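# Feed steel bar through cold saw to length stop

## Task

Push the long steel bar along the rollers so it passes through the cold saw's open vise and beneath the raised blade until its end reaches the length stop, meaning the tip of the small rod at the saw's -y end that points back toward the blade. The stop has to finish at its original setting, and the bar has to stay resting on the rollers. If a short leftover piece of bar sits on the saw ahead of the stop, move it into the offcut bin, which is the open box on the bench past the stop.

## Robot and tools

Robot: two Doosan M1013 arms, left_arm and right_arm, each with a Robotiq 2F-140 gripper and a wrist camera. Each arm stands on its own carriage on one floor track along y at x = 0. left_rail always carries left_arm and is the +y carriage; right_rail carries right_arm. Each base sits at x = 0, y = that carriage's position_m, z = 0.03 m, facing +x. left_arm's fingers are rigid. right_arm's fingers can fold: only the outer quarter of each pad near the tip grips normally; gripping nearer the palm, or pressing fingertips against a surface, can fold them and loosen or over-squeeze the part.

Scene frame (used in results): fixed to the table, z = 0 at the table top, +z up, +x the direction the arms face, +y to their left, y = 0 at mid-track. The table edge is at x = 0.31 m. Gripper frame: fingers point along its +z and open and close along its y. end_effector_position is the point between the closed pads; fingertips sit about 33 mm beyond it (about 9 mm when fully open).

execute_actions(actions, cameras): runs a list of actions. Each action may hold "rows", "steps", "until" and device commands. "rows" is up to 15 rows, each row applied for one control step of 1/30 s. A row is one list of 18 numbers, all in [-1, 1], covering both arms: left dx, dy, dz, rx, ry, rz, gripper position, force_limit, speed, then the same nine for the right arm. dx..rz are an offset, not a pose: measured from that arm's Hand target at the start of the action, in that Hand target's own axes; every row counts from that same start, not from the row before. Scale: 1.0 = 0.6 m for dx/dy/dz and 180 degrees for rx/ry/rz (one rotation vector). Sending six zeros re-asks for the current Hand target. Gripper position: +1 fully open (140 mm), about -0.8 pads touching, -1 close until blocked. force_limit -1..+1 (about 14 N to 58 N squeeze at slow speed); speed -1..+1 (about 30 to 250 mm/s; faster closing grips much harder). Both start at +1. Always resend each gripper's three numbers; a 0 is a real command. "steps" 1 to 450 (default 15), at least the number of rows; after the last row the arm keeps heading for it. Ramp offsets gradually (about 0.01 per row) to avoid jerks. Rail commands: {"left_rail": {"position_m": ..., "speed_m_s": 0.01..1, "acceleration_factor": 0.1..1}} (left_rail -1.1 to 2 m, right_rail -2 to 1.1 m, absolute positions on the track) or {"stop": true}. To wait for a drive, add {"steps": n, "until": {"left_rail": {"position_status": ["!=", "moving"]}}}; {"all": {"status": "ended"}} and {"any": ...} also exist. Keep carriages at least 0.98 m apart. A row sent while a carriage drives rides along with it. An empty actions list returns state, images and the scene number.

move(target, speed, blend, stop_force, zero, blocking, cameras): straight-line paths. target is one 18-number row or a list of up to 15 rows, laid out and scaled as above; all offsets count from the Hand targets at the move's start. speed 0.002 to 2 m/s (default 0.25). blend in m rounds corners of a list. stop_force 10 to 80 N ends an arm's path on contact; use it slowly, only with the carriage still, not while the gripper turns, and not when backing away from a contact. blocking=false returns early; then call wait or stop before new rows or moves. Paths do not avoid obstacles; keep paths away from the arm's own base.

wait(seconds 0..10), stop() (brakes a running move; rails need their own stop), zoom_image(camera, region [x0,y0,x1,y1], at most 504x504 pixels) for cam_high, cam_bench_left, cam_bench_right, cam_left_wrist, cam_right_wrist. Cameras in results: cam_high, cam_low, cam_bench_left, cam_bench_right, cam_left_wrist, cam_right_wrist. read_manual gives licence texts only. finished_scene(scene 1..3) ends the scene irreversibly; the goal must hold without the robot.

Reading results: end_effector_position (m), end_effector_quat_wxyz and velocities per gripper in the scene frame (can be off by a few cm). Hand target is what the next offsets count from. Joint positions: per arm rail (m), then waist, shoulder, elbow, forearm roll, wrist pitch, wrist roll (rad). Joint torques follow the same order without rail. object_status: 0 moving, 1 blocked while opening, 2 blocked while closing (a grip), 3 reached the commanded position or pads met. position_measured is in counts: 3 open, 75 ≈ 100 mm, 139 ≈ 60 mm, 200 ≈ 20 mm, 230 pads together. Flange force is the estimated outside force in gripper axes (includes held weight; zero means no estimate). Wrist depth gives a 7x7 grid of distances ahead of each wrist camera. Rail position_status: moving, done, contact_stop, time_out, stopped, stopped_with_arm, stopped_for_other_arm, stopped_for_other_carriage; position_answer taken or not_taken. move adds a "move:" line (done, off_target, held, fault...) and limits (paced, held).

Avoid: each step the commanded pose is clipped to 70 mm and 16 degrees from the actual gripper. Arms are stiff, so aiming past a firm contact can fault. A 144 N outside force or a joint torque at its limit (waist/shoulder 323, elbow 152, wrist joints 42.7 N m) stops the arm for 10 s. Hot motors (MOTOR HOT) lead to a 30-60 s stop; don't hold loads or push unreachable poses for long. Never let the arms or grippers touch each other. Don't drop parts, release them while moving, slam into the saw, or push the length stop out of its setting. Anything falling off the table, even onto the track, fails the task. Loose objects may get nudged occasionally.

Each tool is called after "Emit:" as name([rows], argument=value, ...), one row to a line, values as JSON.

## Session

Emit:
execute_actions(actions=[])

Scene clock: 0.00 s.
left_arm: end_effector_position=(+0.6600, +1.0614, +0.4937) position_measured=3 object_status=3 end_effector_quat_wxyz=(+0.000, +1.000, +0.000, +0.000) | right_arm: end_effector_position=(+0.6600, -0.5974, +0.4937) position_measured=3 object_status=3 end_effector_quat_wxyz=(+0.000, +1.000, +0.000, +0.000)
Joint positions: left_arm=[1.062 -0.053 0.164 1.35 0 1.628 1.518] | right_arm=[-0.597 -0.053 0.164 1.35 0 1.628 1.518]
Joint velocities: within noise
Joint torques (N m): no reading
Flange force (N): no reading
Wrist depth (mm): cam_left_wrist=[- 347 - 336 - - 342 / - 350 339 341 - 570 349 / - 381 - 386 - - 396 / 396 137 - 395 398 145 395 / - 119 - - 701 - 109 / - - 725 745 761 849 - / - - 769 758 792 786 -] | cam_right_wrist=[548 346 548 516 550 346 548 / 578 363 579 578 572 566 578 / 622 383 612 610 604 601 607 / 415 138 645 645 645 413 399 / - 678 684 680 686 696 113 / - 742 730 730 725 735 737 / - 825 754 732 744 805 796]
Hand target: left_arm +0.6600, +1.0614, +0.4937; +0.000, +1.000, +0.000, +0.000 | right_arm +0.6600, -0.5974, +0.4937; +0.000, +1.000, +0.000, +0.000
Tool commands: left_gripper/position=+1.0 left_gripper/force_limit=+1.0 left_gripper/speed=+1.0 right_gripper/position=+1.0 right_gripper/force_limit=+1.0 right_gripper/speed=+1.0
left_rail: position_m=1.062 position_status=done
right_rail: position_m=-0.597 position_status=done

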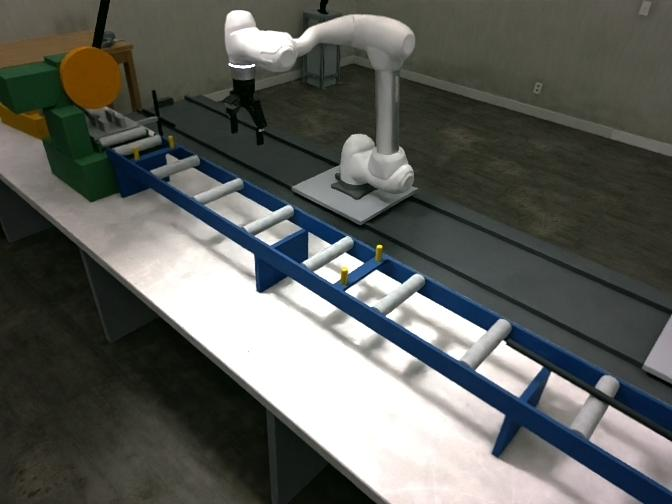

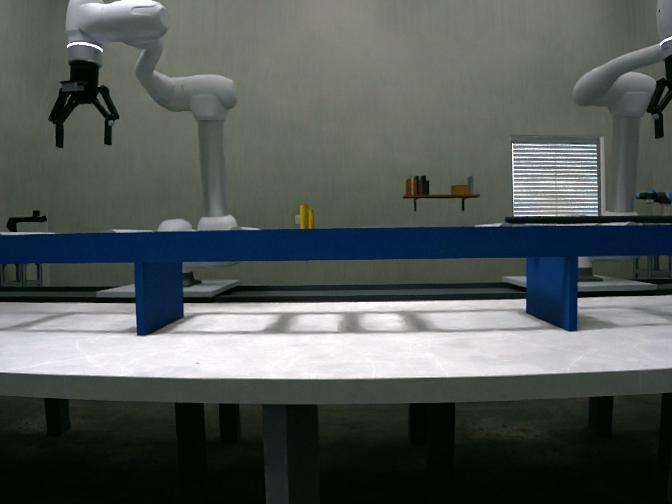

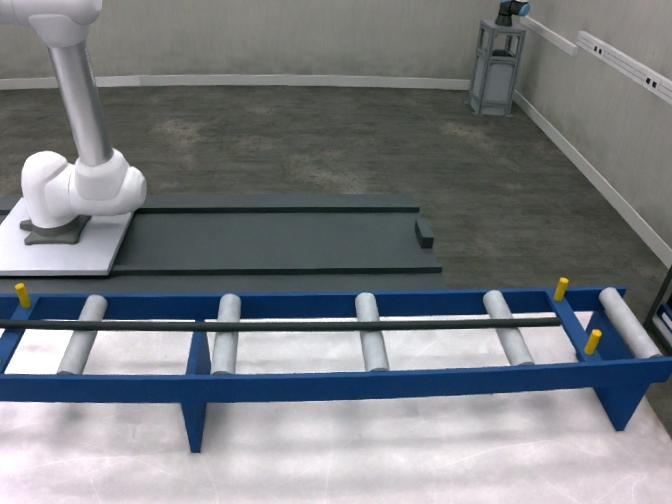

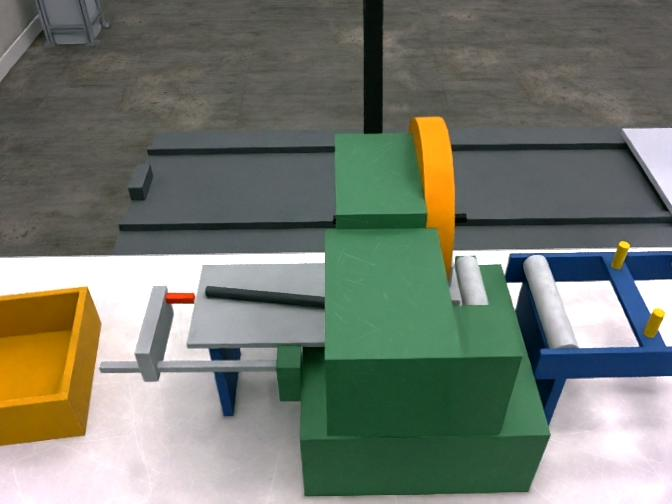

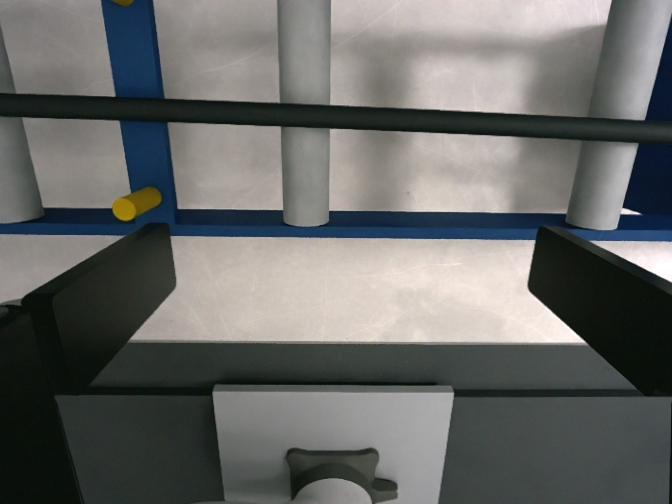

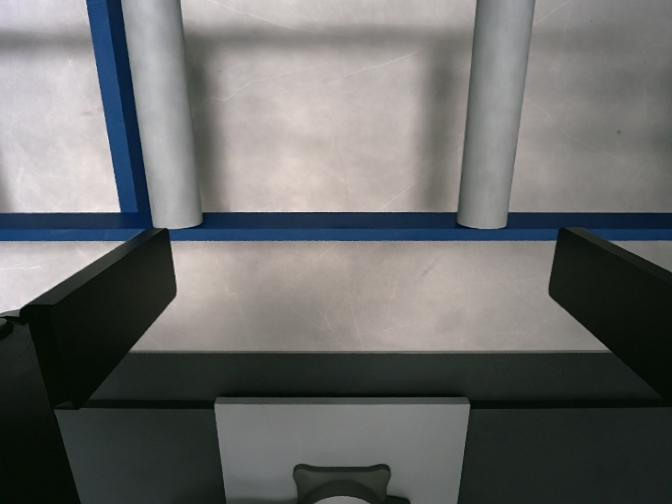

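Emit:
zoom_image(camera="cam_bench_right", region=[60, 220, 360, 440])

Emit:
zoom_image(camera="cam_bench_right", region=[320, 90, 672, 420])

Emit:
zoom_image(camera="cam_high", region=[0, 30, 260, 230])

Emit:
zoom_image(camera="cam_bench_left", region=[400, 240, 672, 440])

Scaled by 1.680 from the camera's 672x504 image, which has a finer 960x720 frame.

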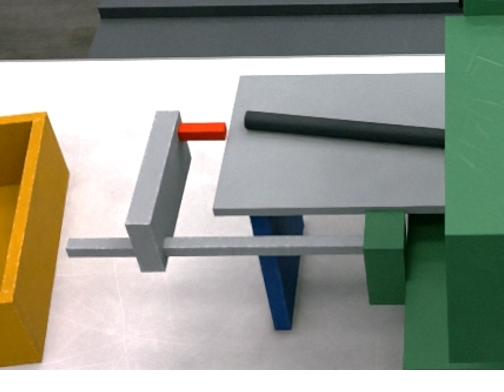

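Scaled by 1.432 from the camera's 672x504 image, which has a finer 960x720 frame.

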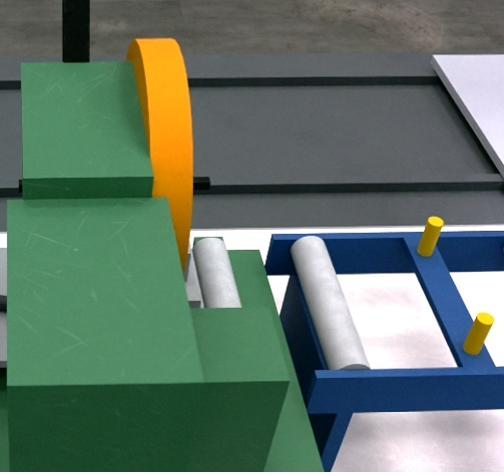

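Scaled by 1.938 from the camera's 672x504 image, which has a finer 960x720 frame.

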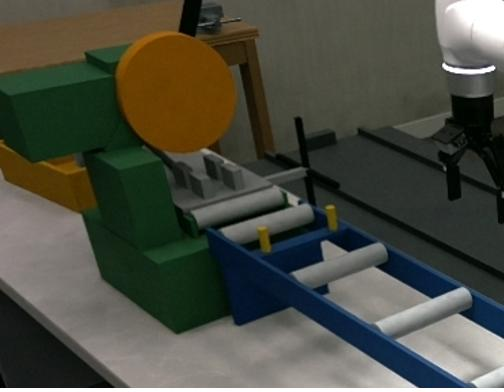

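Scaled by 1.853 from the camera's 672x504 image, which has a finer 960x720 frame.

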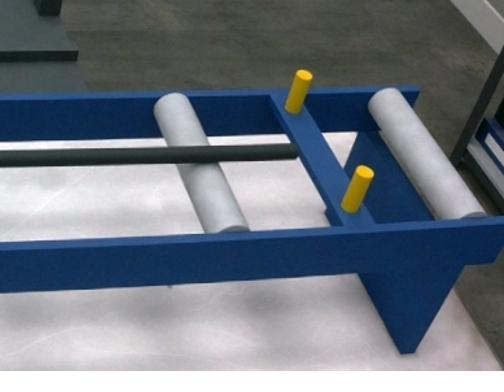

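Emit:
move(target=[0,0,0,0,0,0,1,1,1,-0.25,0,-0.4,0,0,0,1,1,1], cameras=[])

Emit:
execute_actions([
  {"right_rail":{"position_m":-1.0},"steps":200,"until":{"right_rail":{"position_status":["!=","moving"]}}},
])

Emit:
zoom_image(camera="cam_right_wrist", region=[0, 0, 504, 504])

Scene clock: 1.93 s.
left_arm: end_effector_position=(+0.6600, +1.0614, +0.4937) position_measured=3 object_status=3 end_effector_quat_wxyz=(+0.000, +1.000, +0.000, +0.000) | right_arm: end_effector_position=(+0.5100, -0.5974, +0.7336) position_measured=3 object_status=3 end_effector_quat_wxyz=(+0.000, +1.000, +0.000, +0.000)
Joint positions: left_arm=[1.062 -0.053 0.164 1.35 0 1.628 1.518] | right_arm=[-0.597 -0.069 0.026 1.053 0 2.062 1.502]
Joint torques (N m): left_arm=[3.44 -58.75 -43.84 4.32 -0.04 0.22] | right_arm=[-2.62 -45.69 -36.01 3.93 -0.19 -0.45]
Flange force (N): left_arm=[-4.4 5.2 3.0] | right_arm=[12.4 -5.9 -7.2]
Wrist depth (mm): cam_left_wrist=[- 337 - 351 547 - 339 / - 354 346 337 348 341 349 / - 379 - 386 - - 489 / 397 137 - 393 416 145 407 / - 118 - - 685 727 109 / - 798 780 745 745 775 - / - 832 772 769 804 845 -] | cam_right_wrist=[742 749 654 749 744 757 744 / 794 791 791 764 785 794 791 / 831 828 844 825 835 835 825 / 870 138 901 880 883 863 853 / - 934 946 897 873 974 113 / - 1000 718 735 996 1051 1023 / 1892 1908 610 1876 1892 1861 1908]
Hand target: left_arm +0.6600, +1.0614, +0.4937; +0.000, +1.000, +0.000, +0.000 | right_arm +0.5100, -0.5974, +0.7337; +0.000, +1.000, +0.000, +0.000
Off the commanded pose: left_arm 0.000 m, 0 deg | right_arm 0.000 m, 0 deg.
left_rail: position_m=1.062 position_status=done
right_rail: position_m=-0.597 position_status=done
move: done
No camera images: "cameras" was empty.

Scene clock: 3.90 s.
left_arm: end_effector_position=(+0.6600, +1.0614, +0.4937) position_measured=3 object_status=3 end_effector_quat_wxyz=(+0.000, +1.000, +0.000, +0.000) | right_arm: end_effector_position=(+0.5100, -1.0005, +0.7336) position_measured=3 object_status=3 end_effector_quat_wxyz=(+0.000, +1.000, +0.000, +0.000)
Joint positions: left_arm=[1.062 -0.053 0.164 1.35 0 1.628 1.518] | right_arm=[-1 -0.069 0.026 1.053 0 2.062 1.502]
Joint torques (N m): left_arm=[3.6 -58.84 -43.89 4.33 -0.08 0.17] | right_arm=[-3.18 -45.93 -36.06 3.97 -0.19 -0.43]
Flange force (N): left_arm=[-4.4 5.4 3.1] | right_arm=[12.0 -7.1 -7.8]
Wrist depth (mm): cam_left_wrist=[- 339 - 341 554 - 342 / - 353 342 341 - 352 351 / 604 375 - 383 - 629 489 / 396 137 - 402 398 145 396 / - 118 - - - - 109 / - - 761 748 778 780 - / - - 798 758 786 - -] | cam_right_wrist=[749 735 752 739 757 662 594 / 777 794 796 794 791 791 624 / 825 825 841 835 828 838 828 / 890 138 894 880 887 847 132 / - 150 930 890 919 934 113 / 1027 991 732 725 950 1037 1013 / 1892 1892 668 1924 2009 1861 1940]
Hand target: left_arm +0.6600, +1.0614, +0.4937; +0.000, +1.000, +0.000, +0.000 | right_arm +0.5100, -1.0005, +0.7337; +0.000, +1.000, +0.000, +0.000
Tool commands: left_gripper/position=+1.0 left_gripper/force_limit=+1.0 left_gripper/speed=+1.0 right_gripper/position=+1.0 right_gripper/force_limit=+1.0 right_gripper/speed=+1.0
Off the commanded pose: left_arm 0.000 m, 0 deg | right_arm 0.000 m, 0 deg.
left_rail: position_m=1.062 position_status=done
right_rail: position_m=-1.000 position_status=done

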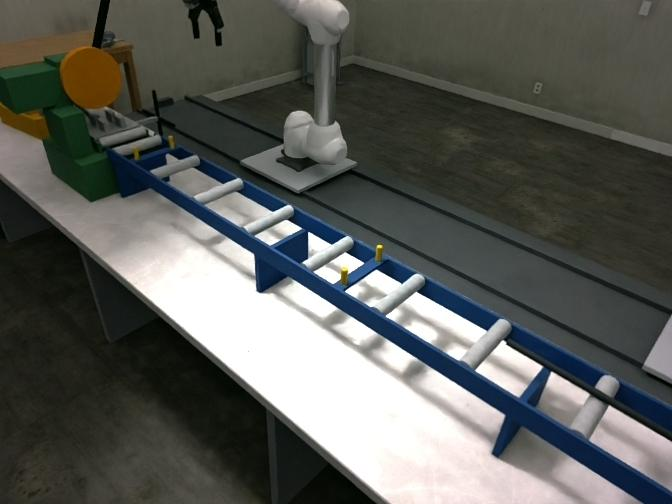

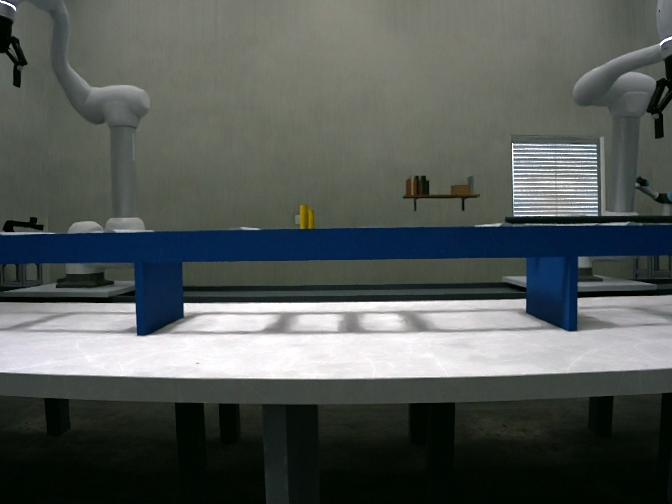

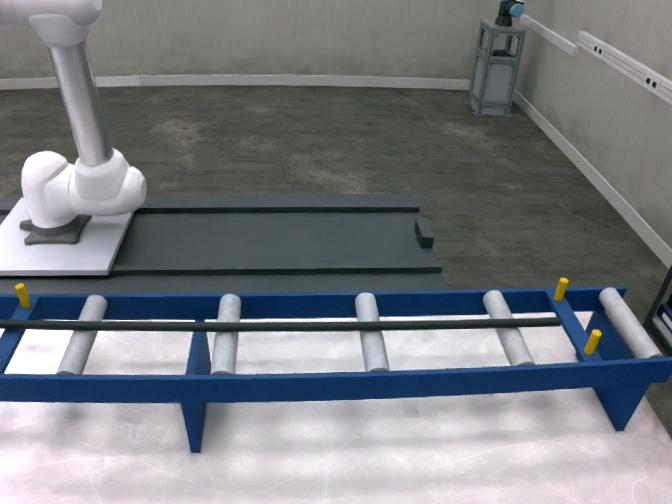

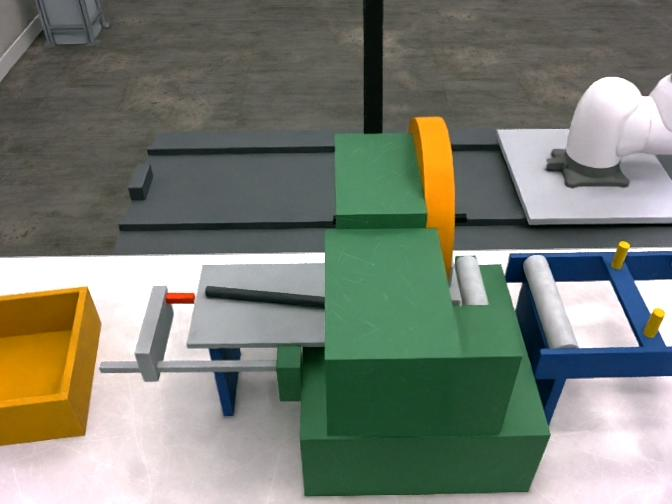

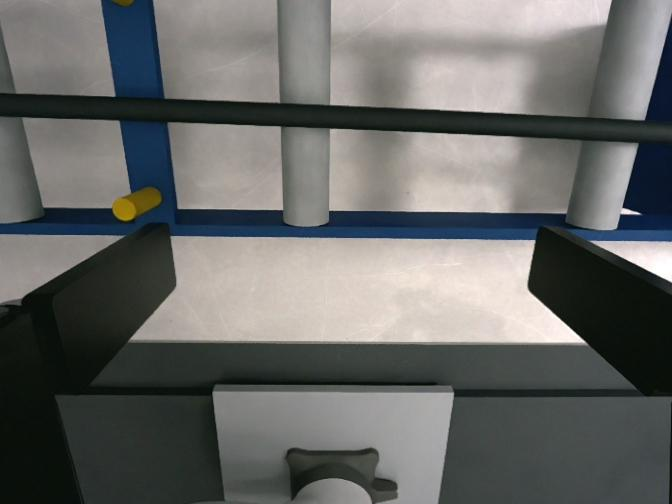

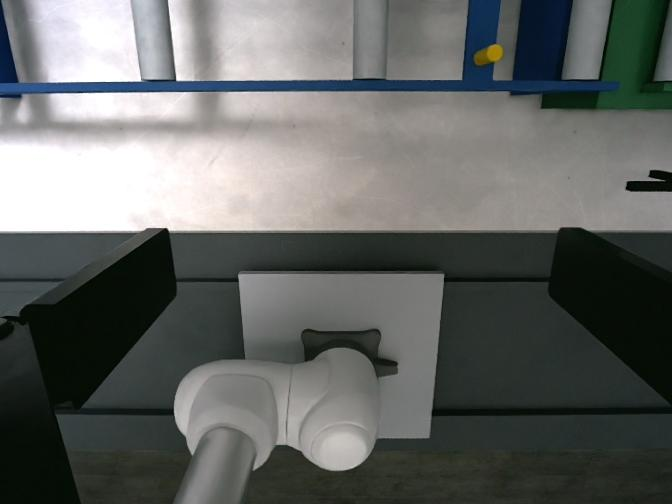

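Scaled by 1.000.

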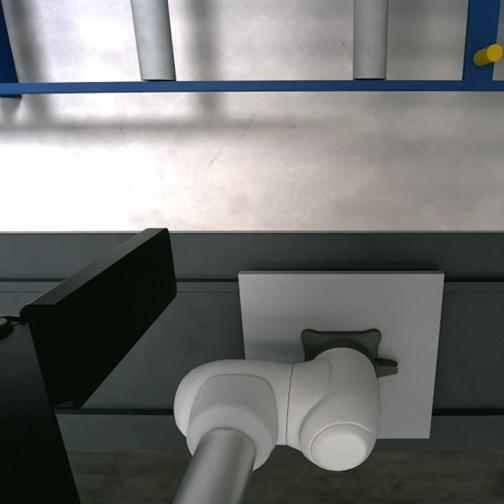

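Emit:
move(target=[0,0,0,0,0,0,1,1,1,-0.1,0,0,0,0.17,0,1,1,1], cameras=[])

Emit:
execute_actions([
  {"right_rail":{"position_m":-1.3},"steps":200,"until":{"right_rail":{"position_status":["!=","moving"]}}},
], cameras=["cam_right_wrist","cam_bench_right"])

Scene clock: 5.63 s.
left_arm: end_effector_position=(+0.6600, +1.0614, +0.4937) position_measured=3 object_status=3 end_effector_quat_wxyz=(+0.000, +1.000, +0.000, +0.000) | right_arm: end_effector_position=(+0.4500, -1.0005, +0.7336) position_measured=3 object_status=3 end_effector_quat_wxyz=(+0.000, +0.965, +0.000, +0.264)
Joint positions: left_arm=[1.062 -0.053 0.164 1.35 0 1.628 1.518] | right_arm=[-1 -0.125 -0.359 1.452 0.064 1.518 1.46]
Joint torques (N m): left_arm=[3.49 -58.55 -43.96 4.22 -0.06 0.25] | right_arm=[-2.69 -8.13 -37.41 4.1 -1.57 -0.49]
Flange force (N): left_arm=[-4.6 5.5 3.7] | right_arm=[12.0 -11.6 -0.3]
Wrist depth (mm): cam_left_wrist=[563 340 - 335 - - 346 / - 354 341 335 - 342 348 / - 377 - 388 - - 492 / 388 137 662 664 399 145 392 / - 119 - - - - 109 / - - 786 730 - - - / - - 792 764 786 842 -] | cam_right_wrist=[966 1733 958 958 958 970 718 / 912 721 728 723 725 692 676 / 838 887 890 887 887 716 660 / 780 138 863 847 853 698 638 / - 819 835 831 835 825 113 / 802 794 814 799 794 817 - / 785 785 752 754 757 788 783]
Hand target: left_arm +0.6600, +1.0614, +0.4937; +0.000, +1.000, +0.000, +0.000 | right_arm +0.4500, -1.0005, +0.7337; +0.000, +0.965, +0.000, +0.264
Off the commanded pose: left_arm 0.000 m, 0 deg | right_arm 0.000 m, 0 deg.
left_rail: position_m=1.062 position_status=done
right_rail: position_m=-1.000 position_status=done
move: done
No camera images: "cameras" was empty.

Scene clock: 7.33 s.
left_arm: end_effector_position=(+0.6600, +1.0614, +0.4937) position_measured=3 object_status=3 end_effector_quat_wxyz=(+0.000, +1.000, +0.000, +0.000) | right_arm: end_effector_position=(+0.4500, -1.3005, +0.7337) position_measured=3 object_status=3 end_effector_quat_wxyz=(+0.000, +0.965, +0.000, +0.264)
Joint positions: left_arm=[1.062 -0.053 0.164 1.35 0 1.628 1.518] | right_arm=[-1.3 -0.125 -0.359 1.452 0.064 1.518 1.46]
Joint torques (N m): left_arm=[3.67 -58.54 -43.97 4.28 -0.08 0.21] | right_arm=[-2.49 -8.16 -37.49 4.11 -1.62 -0.46]
Flange force (N): left_arm=[-4.9 6.1 3.4] | right_arm=[12.2 -10.7 -0.1]
Wrist depth (mm): cam_left_wrist=[- 335 349 328 - - 345 / - 350 343 343 - 344 348 / - 372 638 385 - - 395 / 397 137 - 409 407 145 400 / - 118 - - - - 109 / - - 730 750 737 - - / - - 798 756 761 - -] | cam_right_wrist=[970 958 954 962 752 596 412 / 904 923 728 730 721 643 396 / 887 883 883 894 705 636 643 / 866 150 857 847 692 636 132 / - 817 831 835 838 819 113 / - 811 794 814 808 811 808 / 785 777 759 752 749 788 783]
Hand target: left_arm +0.6600, +1.0614, +0.4937; +0.000, +1.000, +0.000, +0.000 | right_arm +0.4500, -1.3005, +0.7337; +0.000, +0.965, +0.000, +0.264
Tool commands: left_gripper/position=+1.0 left_gripper/force_limit=+1.0 left_gripper/speed=+1.0 right_gripper/position=+1.0 right_gripper/force_limit=+1.0 right_gripper/speed=+1.0
Off the commanded pose: left_arm 0.000 m, 0 deg | right_arm 0.000 m, 0 deg.
left_rail: position_m=1.062 position_status=done
right_rail: position_m=-1.300 position_status=done
Images, in order (width x height): cam_bench_right 672x504, cam_right_wrist 672x504.

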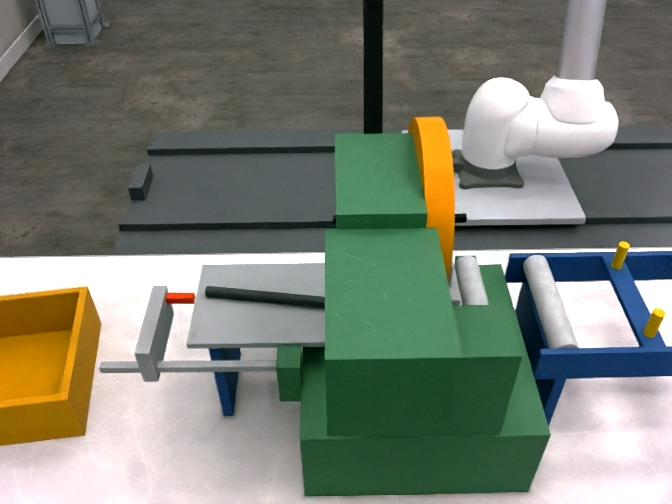

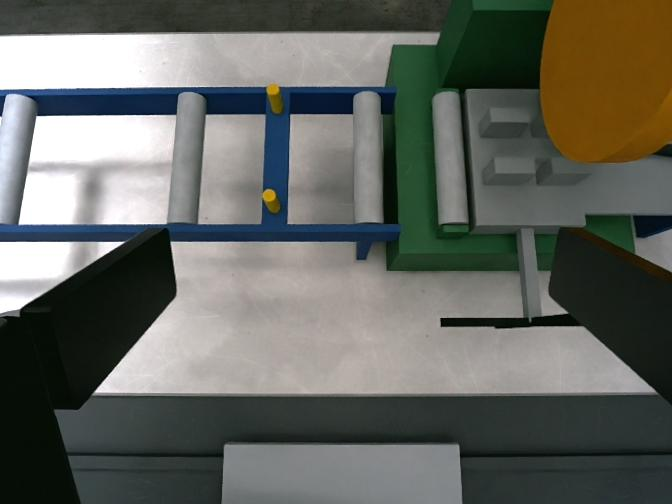

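Emit:
move(target=[0,0,0,0,0,0,1,1,1,0.0,0,0.1,0,0.27,0,1,1,1], cameras=["cam_right_wrist"])

Scene clock: 9.87 s.
left_arm: end_effector_position=(+0.6600, +1.0614, +0.4937) position_measured=3 object_status=3 end_effector_quat_wxyz=(+0.000, +1.000, +0.000, +0.000) | right_arm: end_effector_position=(+0.4805, -1.3005, +0.6820) position_measured=3 object_status=3 end_effector_quat_wxyz=(+0.000, +0.771, +0.000, +0.637)
Joint positions: left_arm=[1.062 -0.053 0.164 1.35 0 1.628 1.518] | right_arm=[-1.3 -0.229 -0.705 2.115 0.582 0.417 0.986]
Joint torques (N m): left_arm=[3.38 -58.74 -43.83 4.3 -0.08 0.23] | right_arm=[-2.65 17.59 -42.51 4.3 -2.4 -0.5]
Flange force (N): left_arm=[-4.5 5.1 3.1] | right_arm=[0.0 0.0 0.0]
Wrist depth (mm): cam_left_wrist=[- 338 555 342 - - 346 / - 355 338 339 - 334 349 / - 379 - - - - 396 / 397 137 - 397 405 145 399 / - 118 - - - - 109 / - 740 730 761 753 - - / - 829 786 756 807 813 -] | cam_right_wrist=[2802 - 2639 - - - - / - - 3439 - 2873 3197 - / - - - 3110 3068 668 455 / 2873 149 2671 2702 2579 658 354 / - 1027 2083 2083 783 638 113 / 684 668 668 666 652 599 - / 775 747 744 744 567 507 497]
Hand target: left_arm +0.6600, +1.0614, +0.4937; +0.000, +1.000, +0.000, +0.000 | right_arm +0.4805, -1.3005, +0.6820; +0.000, +0.771, +0.000, +0.637
Off the commanded pose: left_arm 0.000 m, 0 deg | right_arm 0.000 m, 0 deg.
left_rail: position_m=1.062 position_status=done
right_rail: position_m=-1.300 position_status=done
move: done
Images, in order (width x height): cam_right_wrist 672x504.

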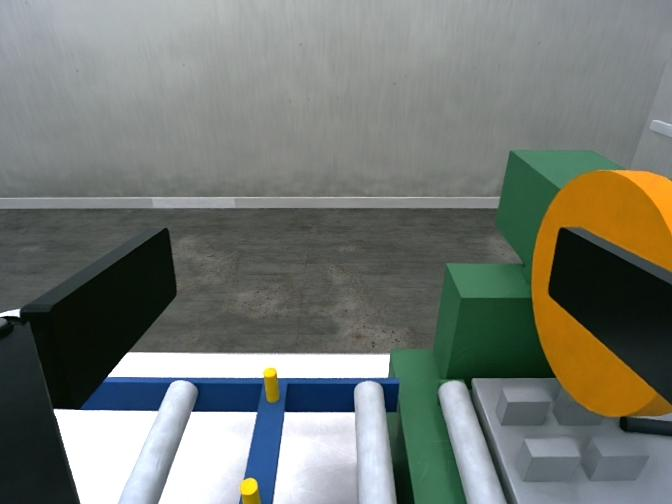

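Emit:
move(target=[0,0,0,0,0,0,1,1,1,0.0,0,-0.2,-0.273,0,0.0525,1,1,1], cameras=["cam_right_wrist"])

Scene clock: 12.30 s.
left_arm: end_effector_position=(+0.6600, +1.0614, +0.4937) position_measured=3 object_status=3 end_effector_quat_wxyz=(+0.000, +1.000, +0.000, +0.000) | right_arm: end_effector_position=(+0.3626, -1.3005, +0.7045) position_measured=3 object_status=3 end_effector_quat_wxyz=(+0.269, +0.698, -0.326, +0.578)
Joint positions: left_arm=[1.062 -0.053 0.164 1.35 0 1.628 1.518] | right_arm=[-1.3 0.904 -0.447 1.972 -1.387 1.782 3.137]
Joint torques (N m): left_arm=[3.38 -58.85 -43.8 4.3 -0.07 0.2] | right_arm=[-2.79 -2.85 -40.47 -1.69 -0.13 -0.43]
Flange force (N): left_arm=[-3.8 5.3 3.0] | right_arm=[-1.2 -8.4 -13.6]
Wrist depth (mm): cam_left_wrist=[- 343 - 337 - - 341 / - 355 340 341 - 334 346 / - 379 623 367 - - 397 / 392 137 - 395 410 145 394 / - 118 - - - - 109 / - 829 753 764 750 - - / - 801 783 780 798 835 -] | cam_right_wrist=[- - - 2671 483 - - / 2522 2987 - 3068 2141 2141 - / 2802 3110 - 649 - 1831 1669 / 2768 149 721 876 1027 148 118 / - 138 737 754 1018 1086 113 / - 716 692 670 825 934 - / - 682 565 - 735 791 811]
Hand target: left_arm +0.6600, +1.0614, +0.4937; +0.000, +1.000, +0.000, +0.000 | right_arm +0.3626, -1.3004, +0.7045; +0.269, +0.698, -0.326, +0.578
Off the commanded pose: left_arm 0.000 m, 0 deg | right_arm 0.000 m, 0 deg.
left_rail: position_m=1.062 position_status=done
right_rail: position_m=-1.300 position_status=done
move: done; limits=paced
Images, in order (width x height): cam_right_wrist 672x504.

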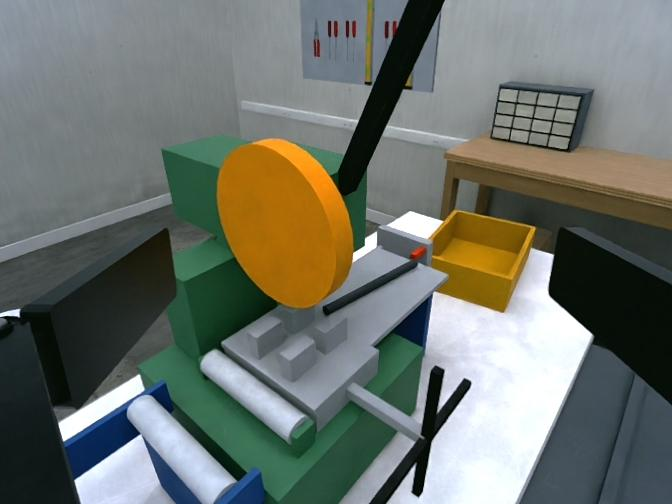

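Emit:
move(target=[0,0,0,0,0,0,1,1,1,-0.172,0.055,-0.014,-0.153,-0.4206,0.1847,1,1,1], cameras=["cam_right_wrist"])

Scene clock: 16.47 s.
left_arm: end_effector_position=(+0.6600, +1.0614, +0.4937) position_measured=3 object_status=3 end_effector_quat_wxyz=(+0.000, +1.000, +0.000, +0.000) | right_arm: end_effector_position=(+0.3197, -1.3004, +0.6047) position_measured=3 object_status=3 end_effector_quat_wxyz=(+0.000, +0.707, -0.707, +0.000)
Joint positions: left_arm=[1.062 -0.053 0.164 1.35 0 1.628 1.518] | right_arm=[-1.3 -0.11 -0.352 1.609 0 1.885 3.031]
Joint torques (N m): left_arm=[3.26 -58.65 -44.03 4.24 -0.08 0.19] | right_arm=[-2.64 -10.08 -38.84 4.2 -0.16 -0.46]
Flange force (N): left_arm=[-4.8 5.0 4.3] | right_arm=[-9.7 -10.6 -4.8]
Wrist depth (mm): cam_left_wrist=[- 338 - 339 - 532 343 / 554 352 347 341 - 352 349 / 458 381 - 370 - - 398 / 398 137 656 408 403 145 394 / - 128 699 789 - - 109 / - - 735 745 732 - - / - - 780 758 801 869 -] | cam_right_wrist=[459 495 643 652 624 617 617 / 470 576 682 682 647 605 449 / 723 696 712 723 682 524 423 / 518 138 754 759 725 547 450 / - 552 796 805 819 551 113 / 866 835 847 857 863 835 887 / 915 634 919 915 927 860 930]
Hand target: left_arm +0.6600, +1.0614, +0.4937; +0.000, +1.000, +0.000, +0.000 | right_arm +0.3197, -1.3005, +0.6047; +0.000, +0.707, -0.707, +0.000
Off the commanded pose: left_arm 0.000 m, 0 deg | right_arm 0.000 m, 0 deg.
left_rail: position_m=1.062 position_status=done
right_rail: position_m=-1.300 position_status=done
move: done
Images, in order (width x height): cam_right_wrist 672x504.

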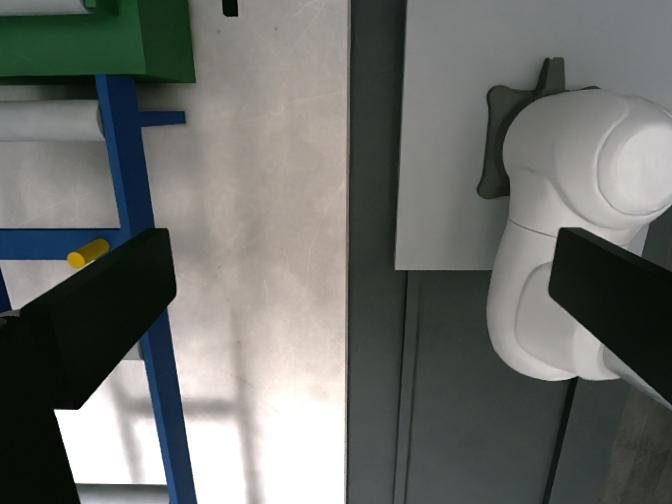

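Emit:
execute_actions([
  {"right_rail":{"position_m":-1.88},"steps":300,"until":{"right_rail":{"position_status":["!=","moving"]}}},
], cameras=["cam_right_wrist","cam_bench_right"])

Emit:
move(target=[0,0,0,0,0,0,1,1,1,0,-0.58,0.2,0,0,0,1,1,1], cameras=["cam_right_wrist","cam_bench_right"])

Scene clock: 18.87 s.
left_arm: end_effector_position=(+0.6600, +1.0614, +0.4937) position_measured=3 object_status=3 end_effector_quat_wxyz=(+0.000, +1.000, +0.000, +0.000) | right_arm: end_effector_position=(+0.3197, -1.8804, +0.6047) position_measured=3 object_status=3 end_effector_quat_wxyz=(+0.000, +0.707, -0.707, +0.000)
Joint positions: left_arm=[1.062 -0.053 0.164 1.35 0 1.628 1.518] | right_arm=[-1.88 -0.11 -0.352 1.609 0 1.885 3.031]
Joint torques (N m): left_arm=[3.49 -58.84 -43.88 4.28 -0.09 0.24] | right_arm=[-2.73 -10.09 -38.79 4.19 -0.19 -0.48]
Flange force (N): left_arm=[-4.2 5.5 3.4] | right_arm=[-10.0 -11.1 -5.1]
Wrist depth (mm): cam_left_wrist=[- 343 509 343 - 543 352 / - 347 336 346 335 350 349 / - 373 - 362 - - 398 / 400 137 - 416 402 145 400 / - 119 699 - - - 109 / - 737 758 735 740 - - / - 887 792 758 786 829 -] | cam_right_wrist=[435 638 641 643 625 614 620 / 460 678 676 686 650 610 449 / 479 701 712 721 686 521 426 / 501 138 747 772 725 544 451 / - 556 694 808 814 555 113 / - 594 752 835 866 870 870 / - 682 919 912 853 934 -]
Hand target: left_arm +0.6600, +1.0614, +0.4937; +0.000, +1.000, +0.000, +0.000 | right_arm +0.3197, -1.8804, +0.6047; +0.000, +0.707, -0.707, +0.000
Tool commands: left_gripper/position=+1.0 left_gripper/force_limit=+1.0 left_gripper/speed=+1.0 right_gripper/position=+1.0 right_gripper/force_limit=+1.0 right_gripper/speed=+1.0
Off the commanded pose: left_arm 0.000 m, 0 deg | right_arm 0.000 m, 0 deg.
left_rail: position_m=1.062 position_status=done
right_rail: position_m=-1.880 position_status=done
Images, in order (width x height): cam_bench_right 672x504, cam_right_wrist 672x504.

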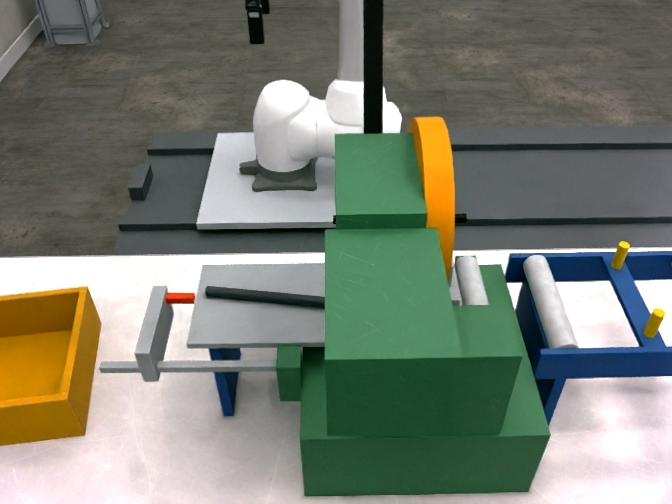

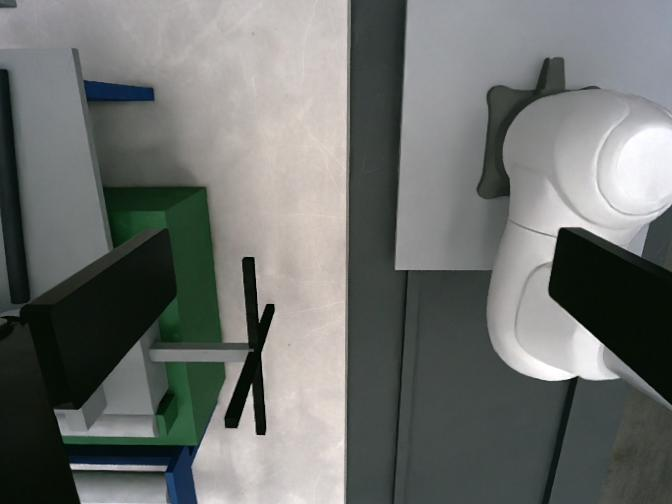

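Scene clock: 29.50 s.
left_arm: end_effector_position=(+0.6600, +1.0614, +0.4937) position_measured=3 object_status=3 end_effector_quat_wxyz=(+0.000, +1.000, +0.000, +0.000) | right_arm: end_effector_position=(+0.4309, -1.8804, +0.5658) position_measured=3 object_status=3 end_effector_quat_wxyz=(+0.000, +0.707, -0.707, +0.000)
Joint positions: left_arm=[1.062 -0.053 0.164 1.35 0 1.628 1.518] | right_arm=[-1.88 -0.081 -0.193 1.571 0 1.764 3.06]
Joint torques (N m): left_arm=[3.51 -58.46 -43.84 4.25 -0.04 0.19] | right_arm=[-3.92 -0.61 -50.05 7.35 -0.18 -0.49]
Flange force (N): left_arm=[-4.5 5.4 3.5] | right_arm=[-10.3 43.5 25.3]
Flange force when the fault began (N): right_arm=[-77.2 171.9 37.4]
Wrist depth (mm): cam_left_wrist=[- 337 - 334 - - 343 / - 355 341 338 584 341 349 / - 380 - 379 - 611 397 / 395 142 395 400 402 145 396 / - 119 - - - - 109 / - 795 735 756 745 769 - / - 813 789 761 786 753 -] | cam_right_wrist=[407 593 634 614 615 582 584 / 414 426 636 - 645 612 569 / 438 442 670 686 721 647 498 / 464 149 537 716 723 672 464 / - 468 550 764 735 769 113 / - 523 575 814 822 825 838 / - 622 684 863 897 894 863]
Hand target: left_arm +0.6600, +1.0614, +0.4937; +0.000, +1.000, +0.000, +0.000 | right_arm +0.4309, -1.8804, +0.5658; +0.000, +0.707, -0.707, +0.000 (not the last commanded pose)
Tool commands: left_gripper/position=+1.0 left_gripper/force_limit=+1.0 left_gripper/speed=+1.0 right_gripper/position=+1.0 right_gripper/force_limit=+1.0 right_gripper/speed=+1.0
Off the commanded pose: left_arm 0.000 m, 0 deg | right_arm 0.250 m, 0 deg.
FORCE FAULT: contact force on the right arm reached its limit, and that arm stopped for 10 seconds. The contact can be on any part of that arm, not only on its tool. That arm's remaining commands of this call were not run. That arm's target is now where it stood when the stop ended, not its last command. That arm accepts commands again.
left_rail: position_m=1.062 position_status=done
right_rail: position_m=-1.880 position_status=done
move: fault (right_arm)
Images, in order (width x height): cam_bench_right 672x504, cam_right_wrist 672x504.

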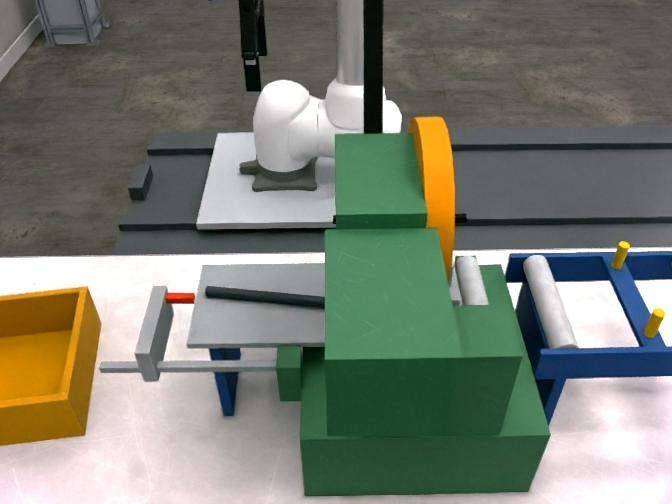

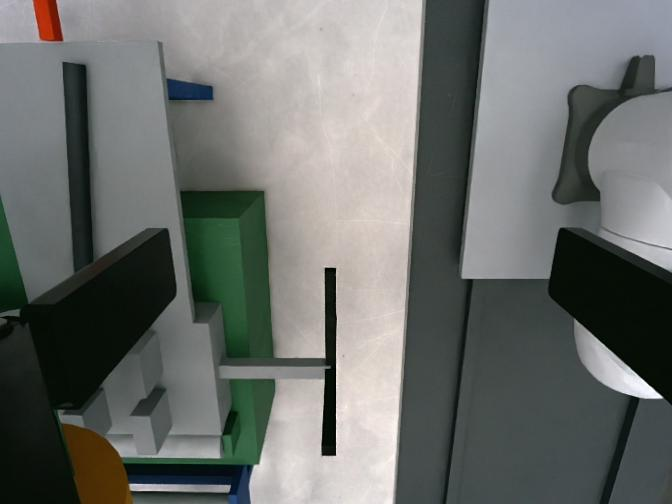

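Emit:
execute_actions([
  {"rows":[[0,0,0,0,0,0,1,1,1,0,0.08,0,0,0,0,1,1,1]],"steps":30},
], cameras=["cam_high"])

Emit:
zoom_image(camera="cam_high", region=[0, 0, 240, 180])

Scene clock: 31.03 s.
left_arm: end_effector_position=(+0.6600, +1.0614, +0.4937) position_measured=3 object_status=3 end_effector_quat_wxyz=(+0.000, +1.000, +0.000, +0.000) | right_arm: end_effector_position=(+0.3829, -1.8804, +0.5657) position_measured=3 object_status=3 end_effector_quat_wxyz=(+0.000, +0.707, -0.707, +0.000)
Joint positions: left_arm=[1.062 -0.053 0.164 1.35 0 1.628 1.518] | right_arm=[-1.88 -0.091 -0.27 1.627 0 1.783 3.05]
Joint torques (N m): left_arm=[3.46 -58.61 -43.91 4.23 -0.1 0.21] | right_arm=[-2.58 -19.48 -40.02 4.3 -0.15 -0.5]
Flange force (N): left_arm=[-4.2 6.0 2.9] | right_arm=[-8.1 -10.9 -3.5]
Wrist depth (mm): cam_left_wrist=[- 337 - 332 - - 343 / - 351 342 337 586 336 349 / - 376 - 371 - - 397 / 388 137 - 407 414 145 404 / - 119 - - - - 109 / - - 753 745 756 792 - / - 880 778 753 786 852 -] | cam_right_wrist=[597 609 609 610 615 582 581 / 415 631 647 639 636 604 488 / 442 562 682 680 674 639 443 / 460 149 709 721 721 670 442 / - 503 709 759 767 775 113 / 517 527 629 802 817 811 825 / - 620 853 866 887 897 866]
Hand target: left_arm +0.6600, +1.0614, +0.4937; +0.000, +1.000, +0.000, +0.000 | right_arm +0.3829, -1.8804, +0.5658; +0.000, +0.707, -0.707, +0.000
Off the commanded pose: left_arm 0.000 m, 0 deg | right_arm 0.000 m, 0 deg.
left_rail: position_m=1.062 position_status=done
right_rail: position_m=-1.880 position_status=done
Images, in order (width x height): cam_high 672x504.

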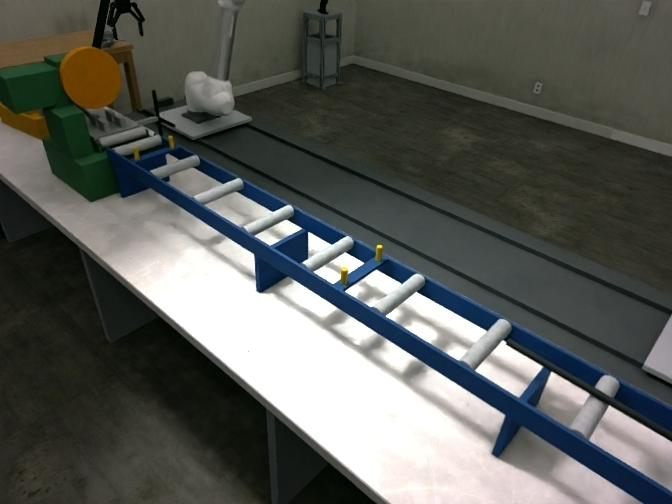

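Scaled by 2.100 from the camera's 672x504 image, which has a finer 960x720 frame.

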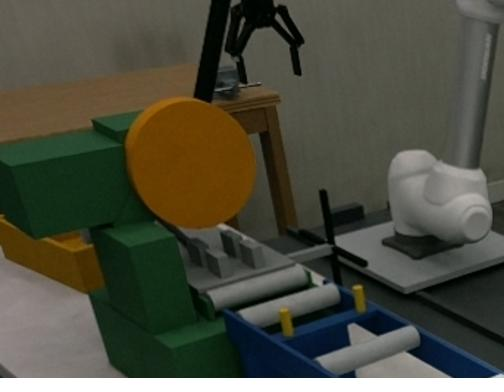

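Emit:
move(target=[0,0,0,0,0,0,1,1,1,0,0,-0.25,0.35,0,0,1,1,1], cameras=["cam_right_wrist","cam_high"])

Scene clock: 34.27 s.
left_arm: end_effector_position=(+0.6600, +1.0614, +0.4937) position_measured=3 object_status=3 end_effector_quat_wxyz=(+0.000, +1.000, +0.000, +0.000) | right_arm: end_effector_position=(+0.3828, -1.8804, +0.7158) position_measured=3 object_status=3 end_effector_quat_wxyz=(-0.370, +0.603, -0.603, +0.370)
Joint positions: left_arm=[1.062 -0.053 0.164 1.35 0 1.628 1.518] | right_arm=[-1.88 -0.416 -0.761 1.898 0.446 0.991 2.687]
Joint torques (N m): left_arm=[3.25 -58.72 -43.91 4.29 -0.07 0.23] | right_arm=[-2.69 26.04 -38.41 4.55 -2.36 -0.52]
Flange force (N): left_arm=[-4.0 5.2 3.3] | right_arm=[0.0 0.0 0.0]
Wrist depth (mm): cam_left_wrist=[- 339 - 329 - 553 342 / - 352 343 338 - 338 350 / - 376 - - - - 397 / 393 137 - 394 402 146 394 / - 118 - - - - 109 / - - 730 743 708 795 - / - - 789 753 786 - -] | cam_right_wrist=[2415 2837 - 2639 2027 591 672 / 2522 - - 2873 2083 573 654 / - - 2873 2802 2247 599 662 / 2671 138 3153 578 707 641 550 / - 128 3439 516 576 645 113 / - - 375 2837 894 662 639 / - 299 3914 3721 1195 703 -]
Hand target: left_arm +0.6600, +1.0614, +0.4937; +0.000, +1.000, +0.000, +0.000 | right_arm +0.3828, -1.8804, +0.7158; -0.370, +0.603, -0.603, +0.370
Off the commanded pose: left_arm 0.000 m, 0 deg | right_arm 0.000 m, 0 deg.
left_rail: position_m=1.062 position_status=done
right_rail: position_m=-1.880 position_status=done
move: done
Images, in order (width x height): cam_high 672x504, cam_right_wrist 672x504.

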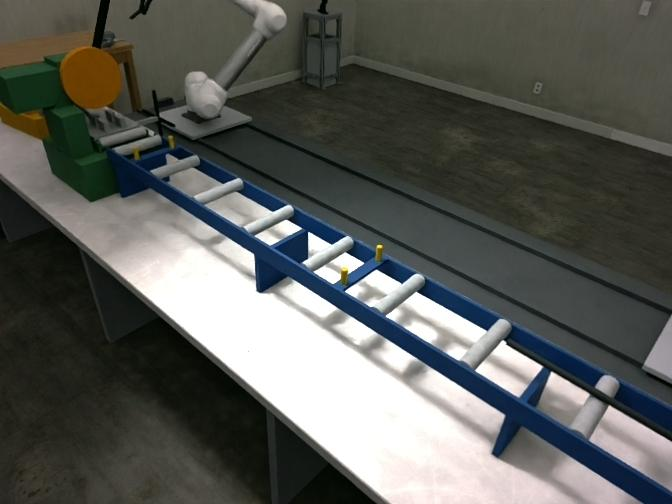

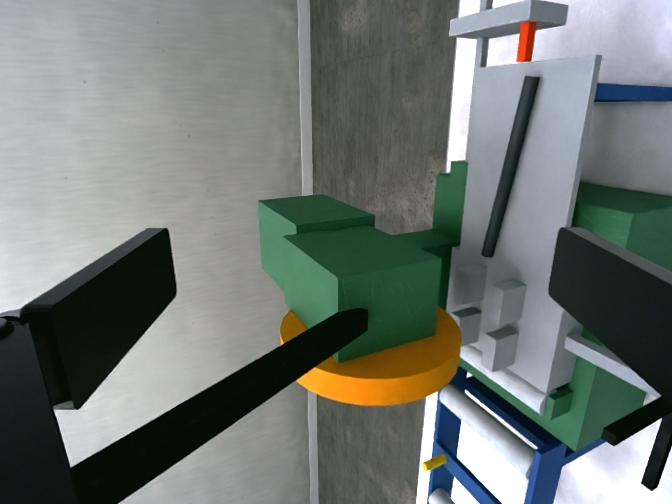

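Emit:
move(target=[0,0,0,0,0,0,1,1,1,0,0,-0.1,0.2,0,0,1,1,1], cameras=["cam_right_wrist"])

Scene clock: 36.63 s.
left_arm: end_effector_position=(+0.6600, +1.0614, +0.4937) position_measured=3 object_status=3 end_effector_quat_wxyz=(+0.000, +1.000, +0.000, +0.000) | right_arm: end_effector_position=(+0.3301, -1.8787, +0.7430) position_measured=3 object_status=3 end_effector_quat_wxyz=(+0.516, -0.428, +0.483, -0.564)
Joint positions: left_arm=[1.062 -0.053 0.164 1.35 0 1.628 1.518] | right_arm=[-1.88 -0.365 -1.039 2.262 0.992 0.309 2.233]
Joint torques (N m): left_arm=[3.48 -58.84 -43.82 4.28 -0.09 0.2] | right_arm=[-2.77 42.63 -39.77 2.96 -1.81 -0.53]
Flange force (N): left_arm=[-4.3 5.4 3.7] | right_arm=[0.0 0.0 0.0]
Wrist depth (mm): cam_left_wrist=[- 336 - 343 - - 343 / - 353 345 341 - 339 349 / - 375 - 383 - - 397 / 400 137 - 408 407 145 393 / - 118 - - 703 690 109 / - 756 735 750 745 - - / - 839 804 756 786 - -] | cam_right_wrist=[2987 - 2768 - - 4283 2551 / 2671 - - - - - 2579 / - - - - 3153 - 2551 / - 138 3388 - 3197 668 2183 / - 3547 - - - 506 113 / - 3914 386 411 437 483 - / - - 4365 - - 3492 -]
Hand target: left_arm +0.6600, +1.0614, +0.4937; +0.000, +1.000, +0.000, +0.000 | right_arm +0.3294, -1.8804, +0.7430; +0.538, -0.459, +0.459, -0.538
Off the commanded pose: left_arm 0.000 m, 0 deg | right_arm 0.002 m, 6 deg.
left_rail: position_m=1.062 position_status=done
right_rail: position_m=-1.880 position_status=done
move: off_target (right_arm)
Images, in order (width x height): cam_right_wrist 672x504.

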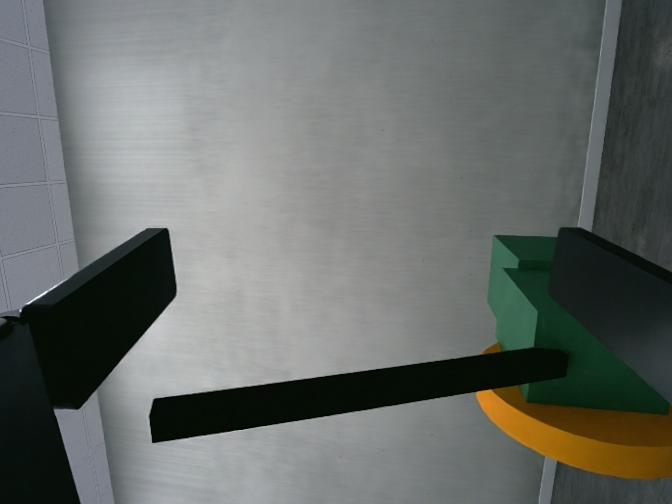

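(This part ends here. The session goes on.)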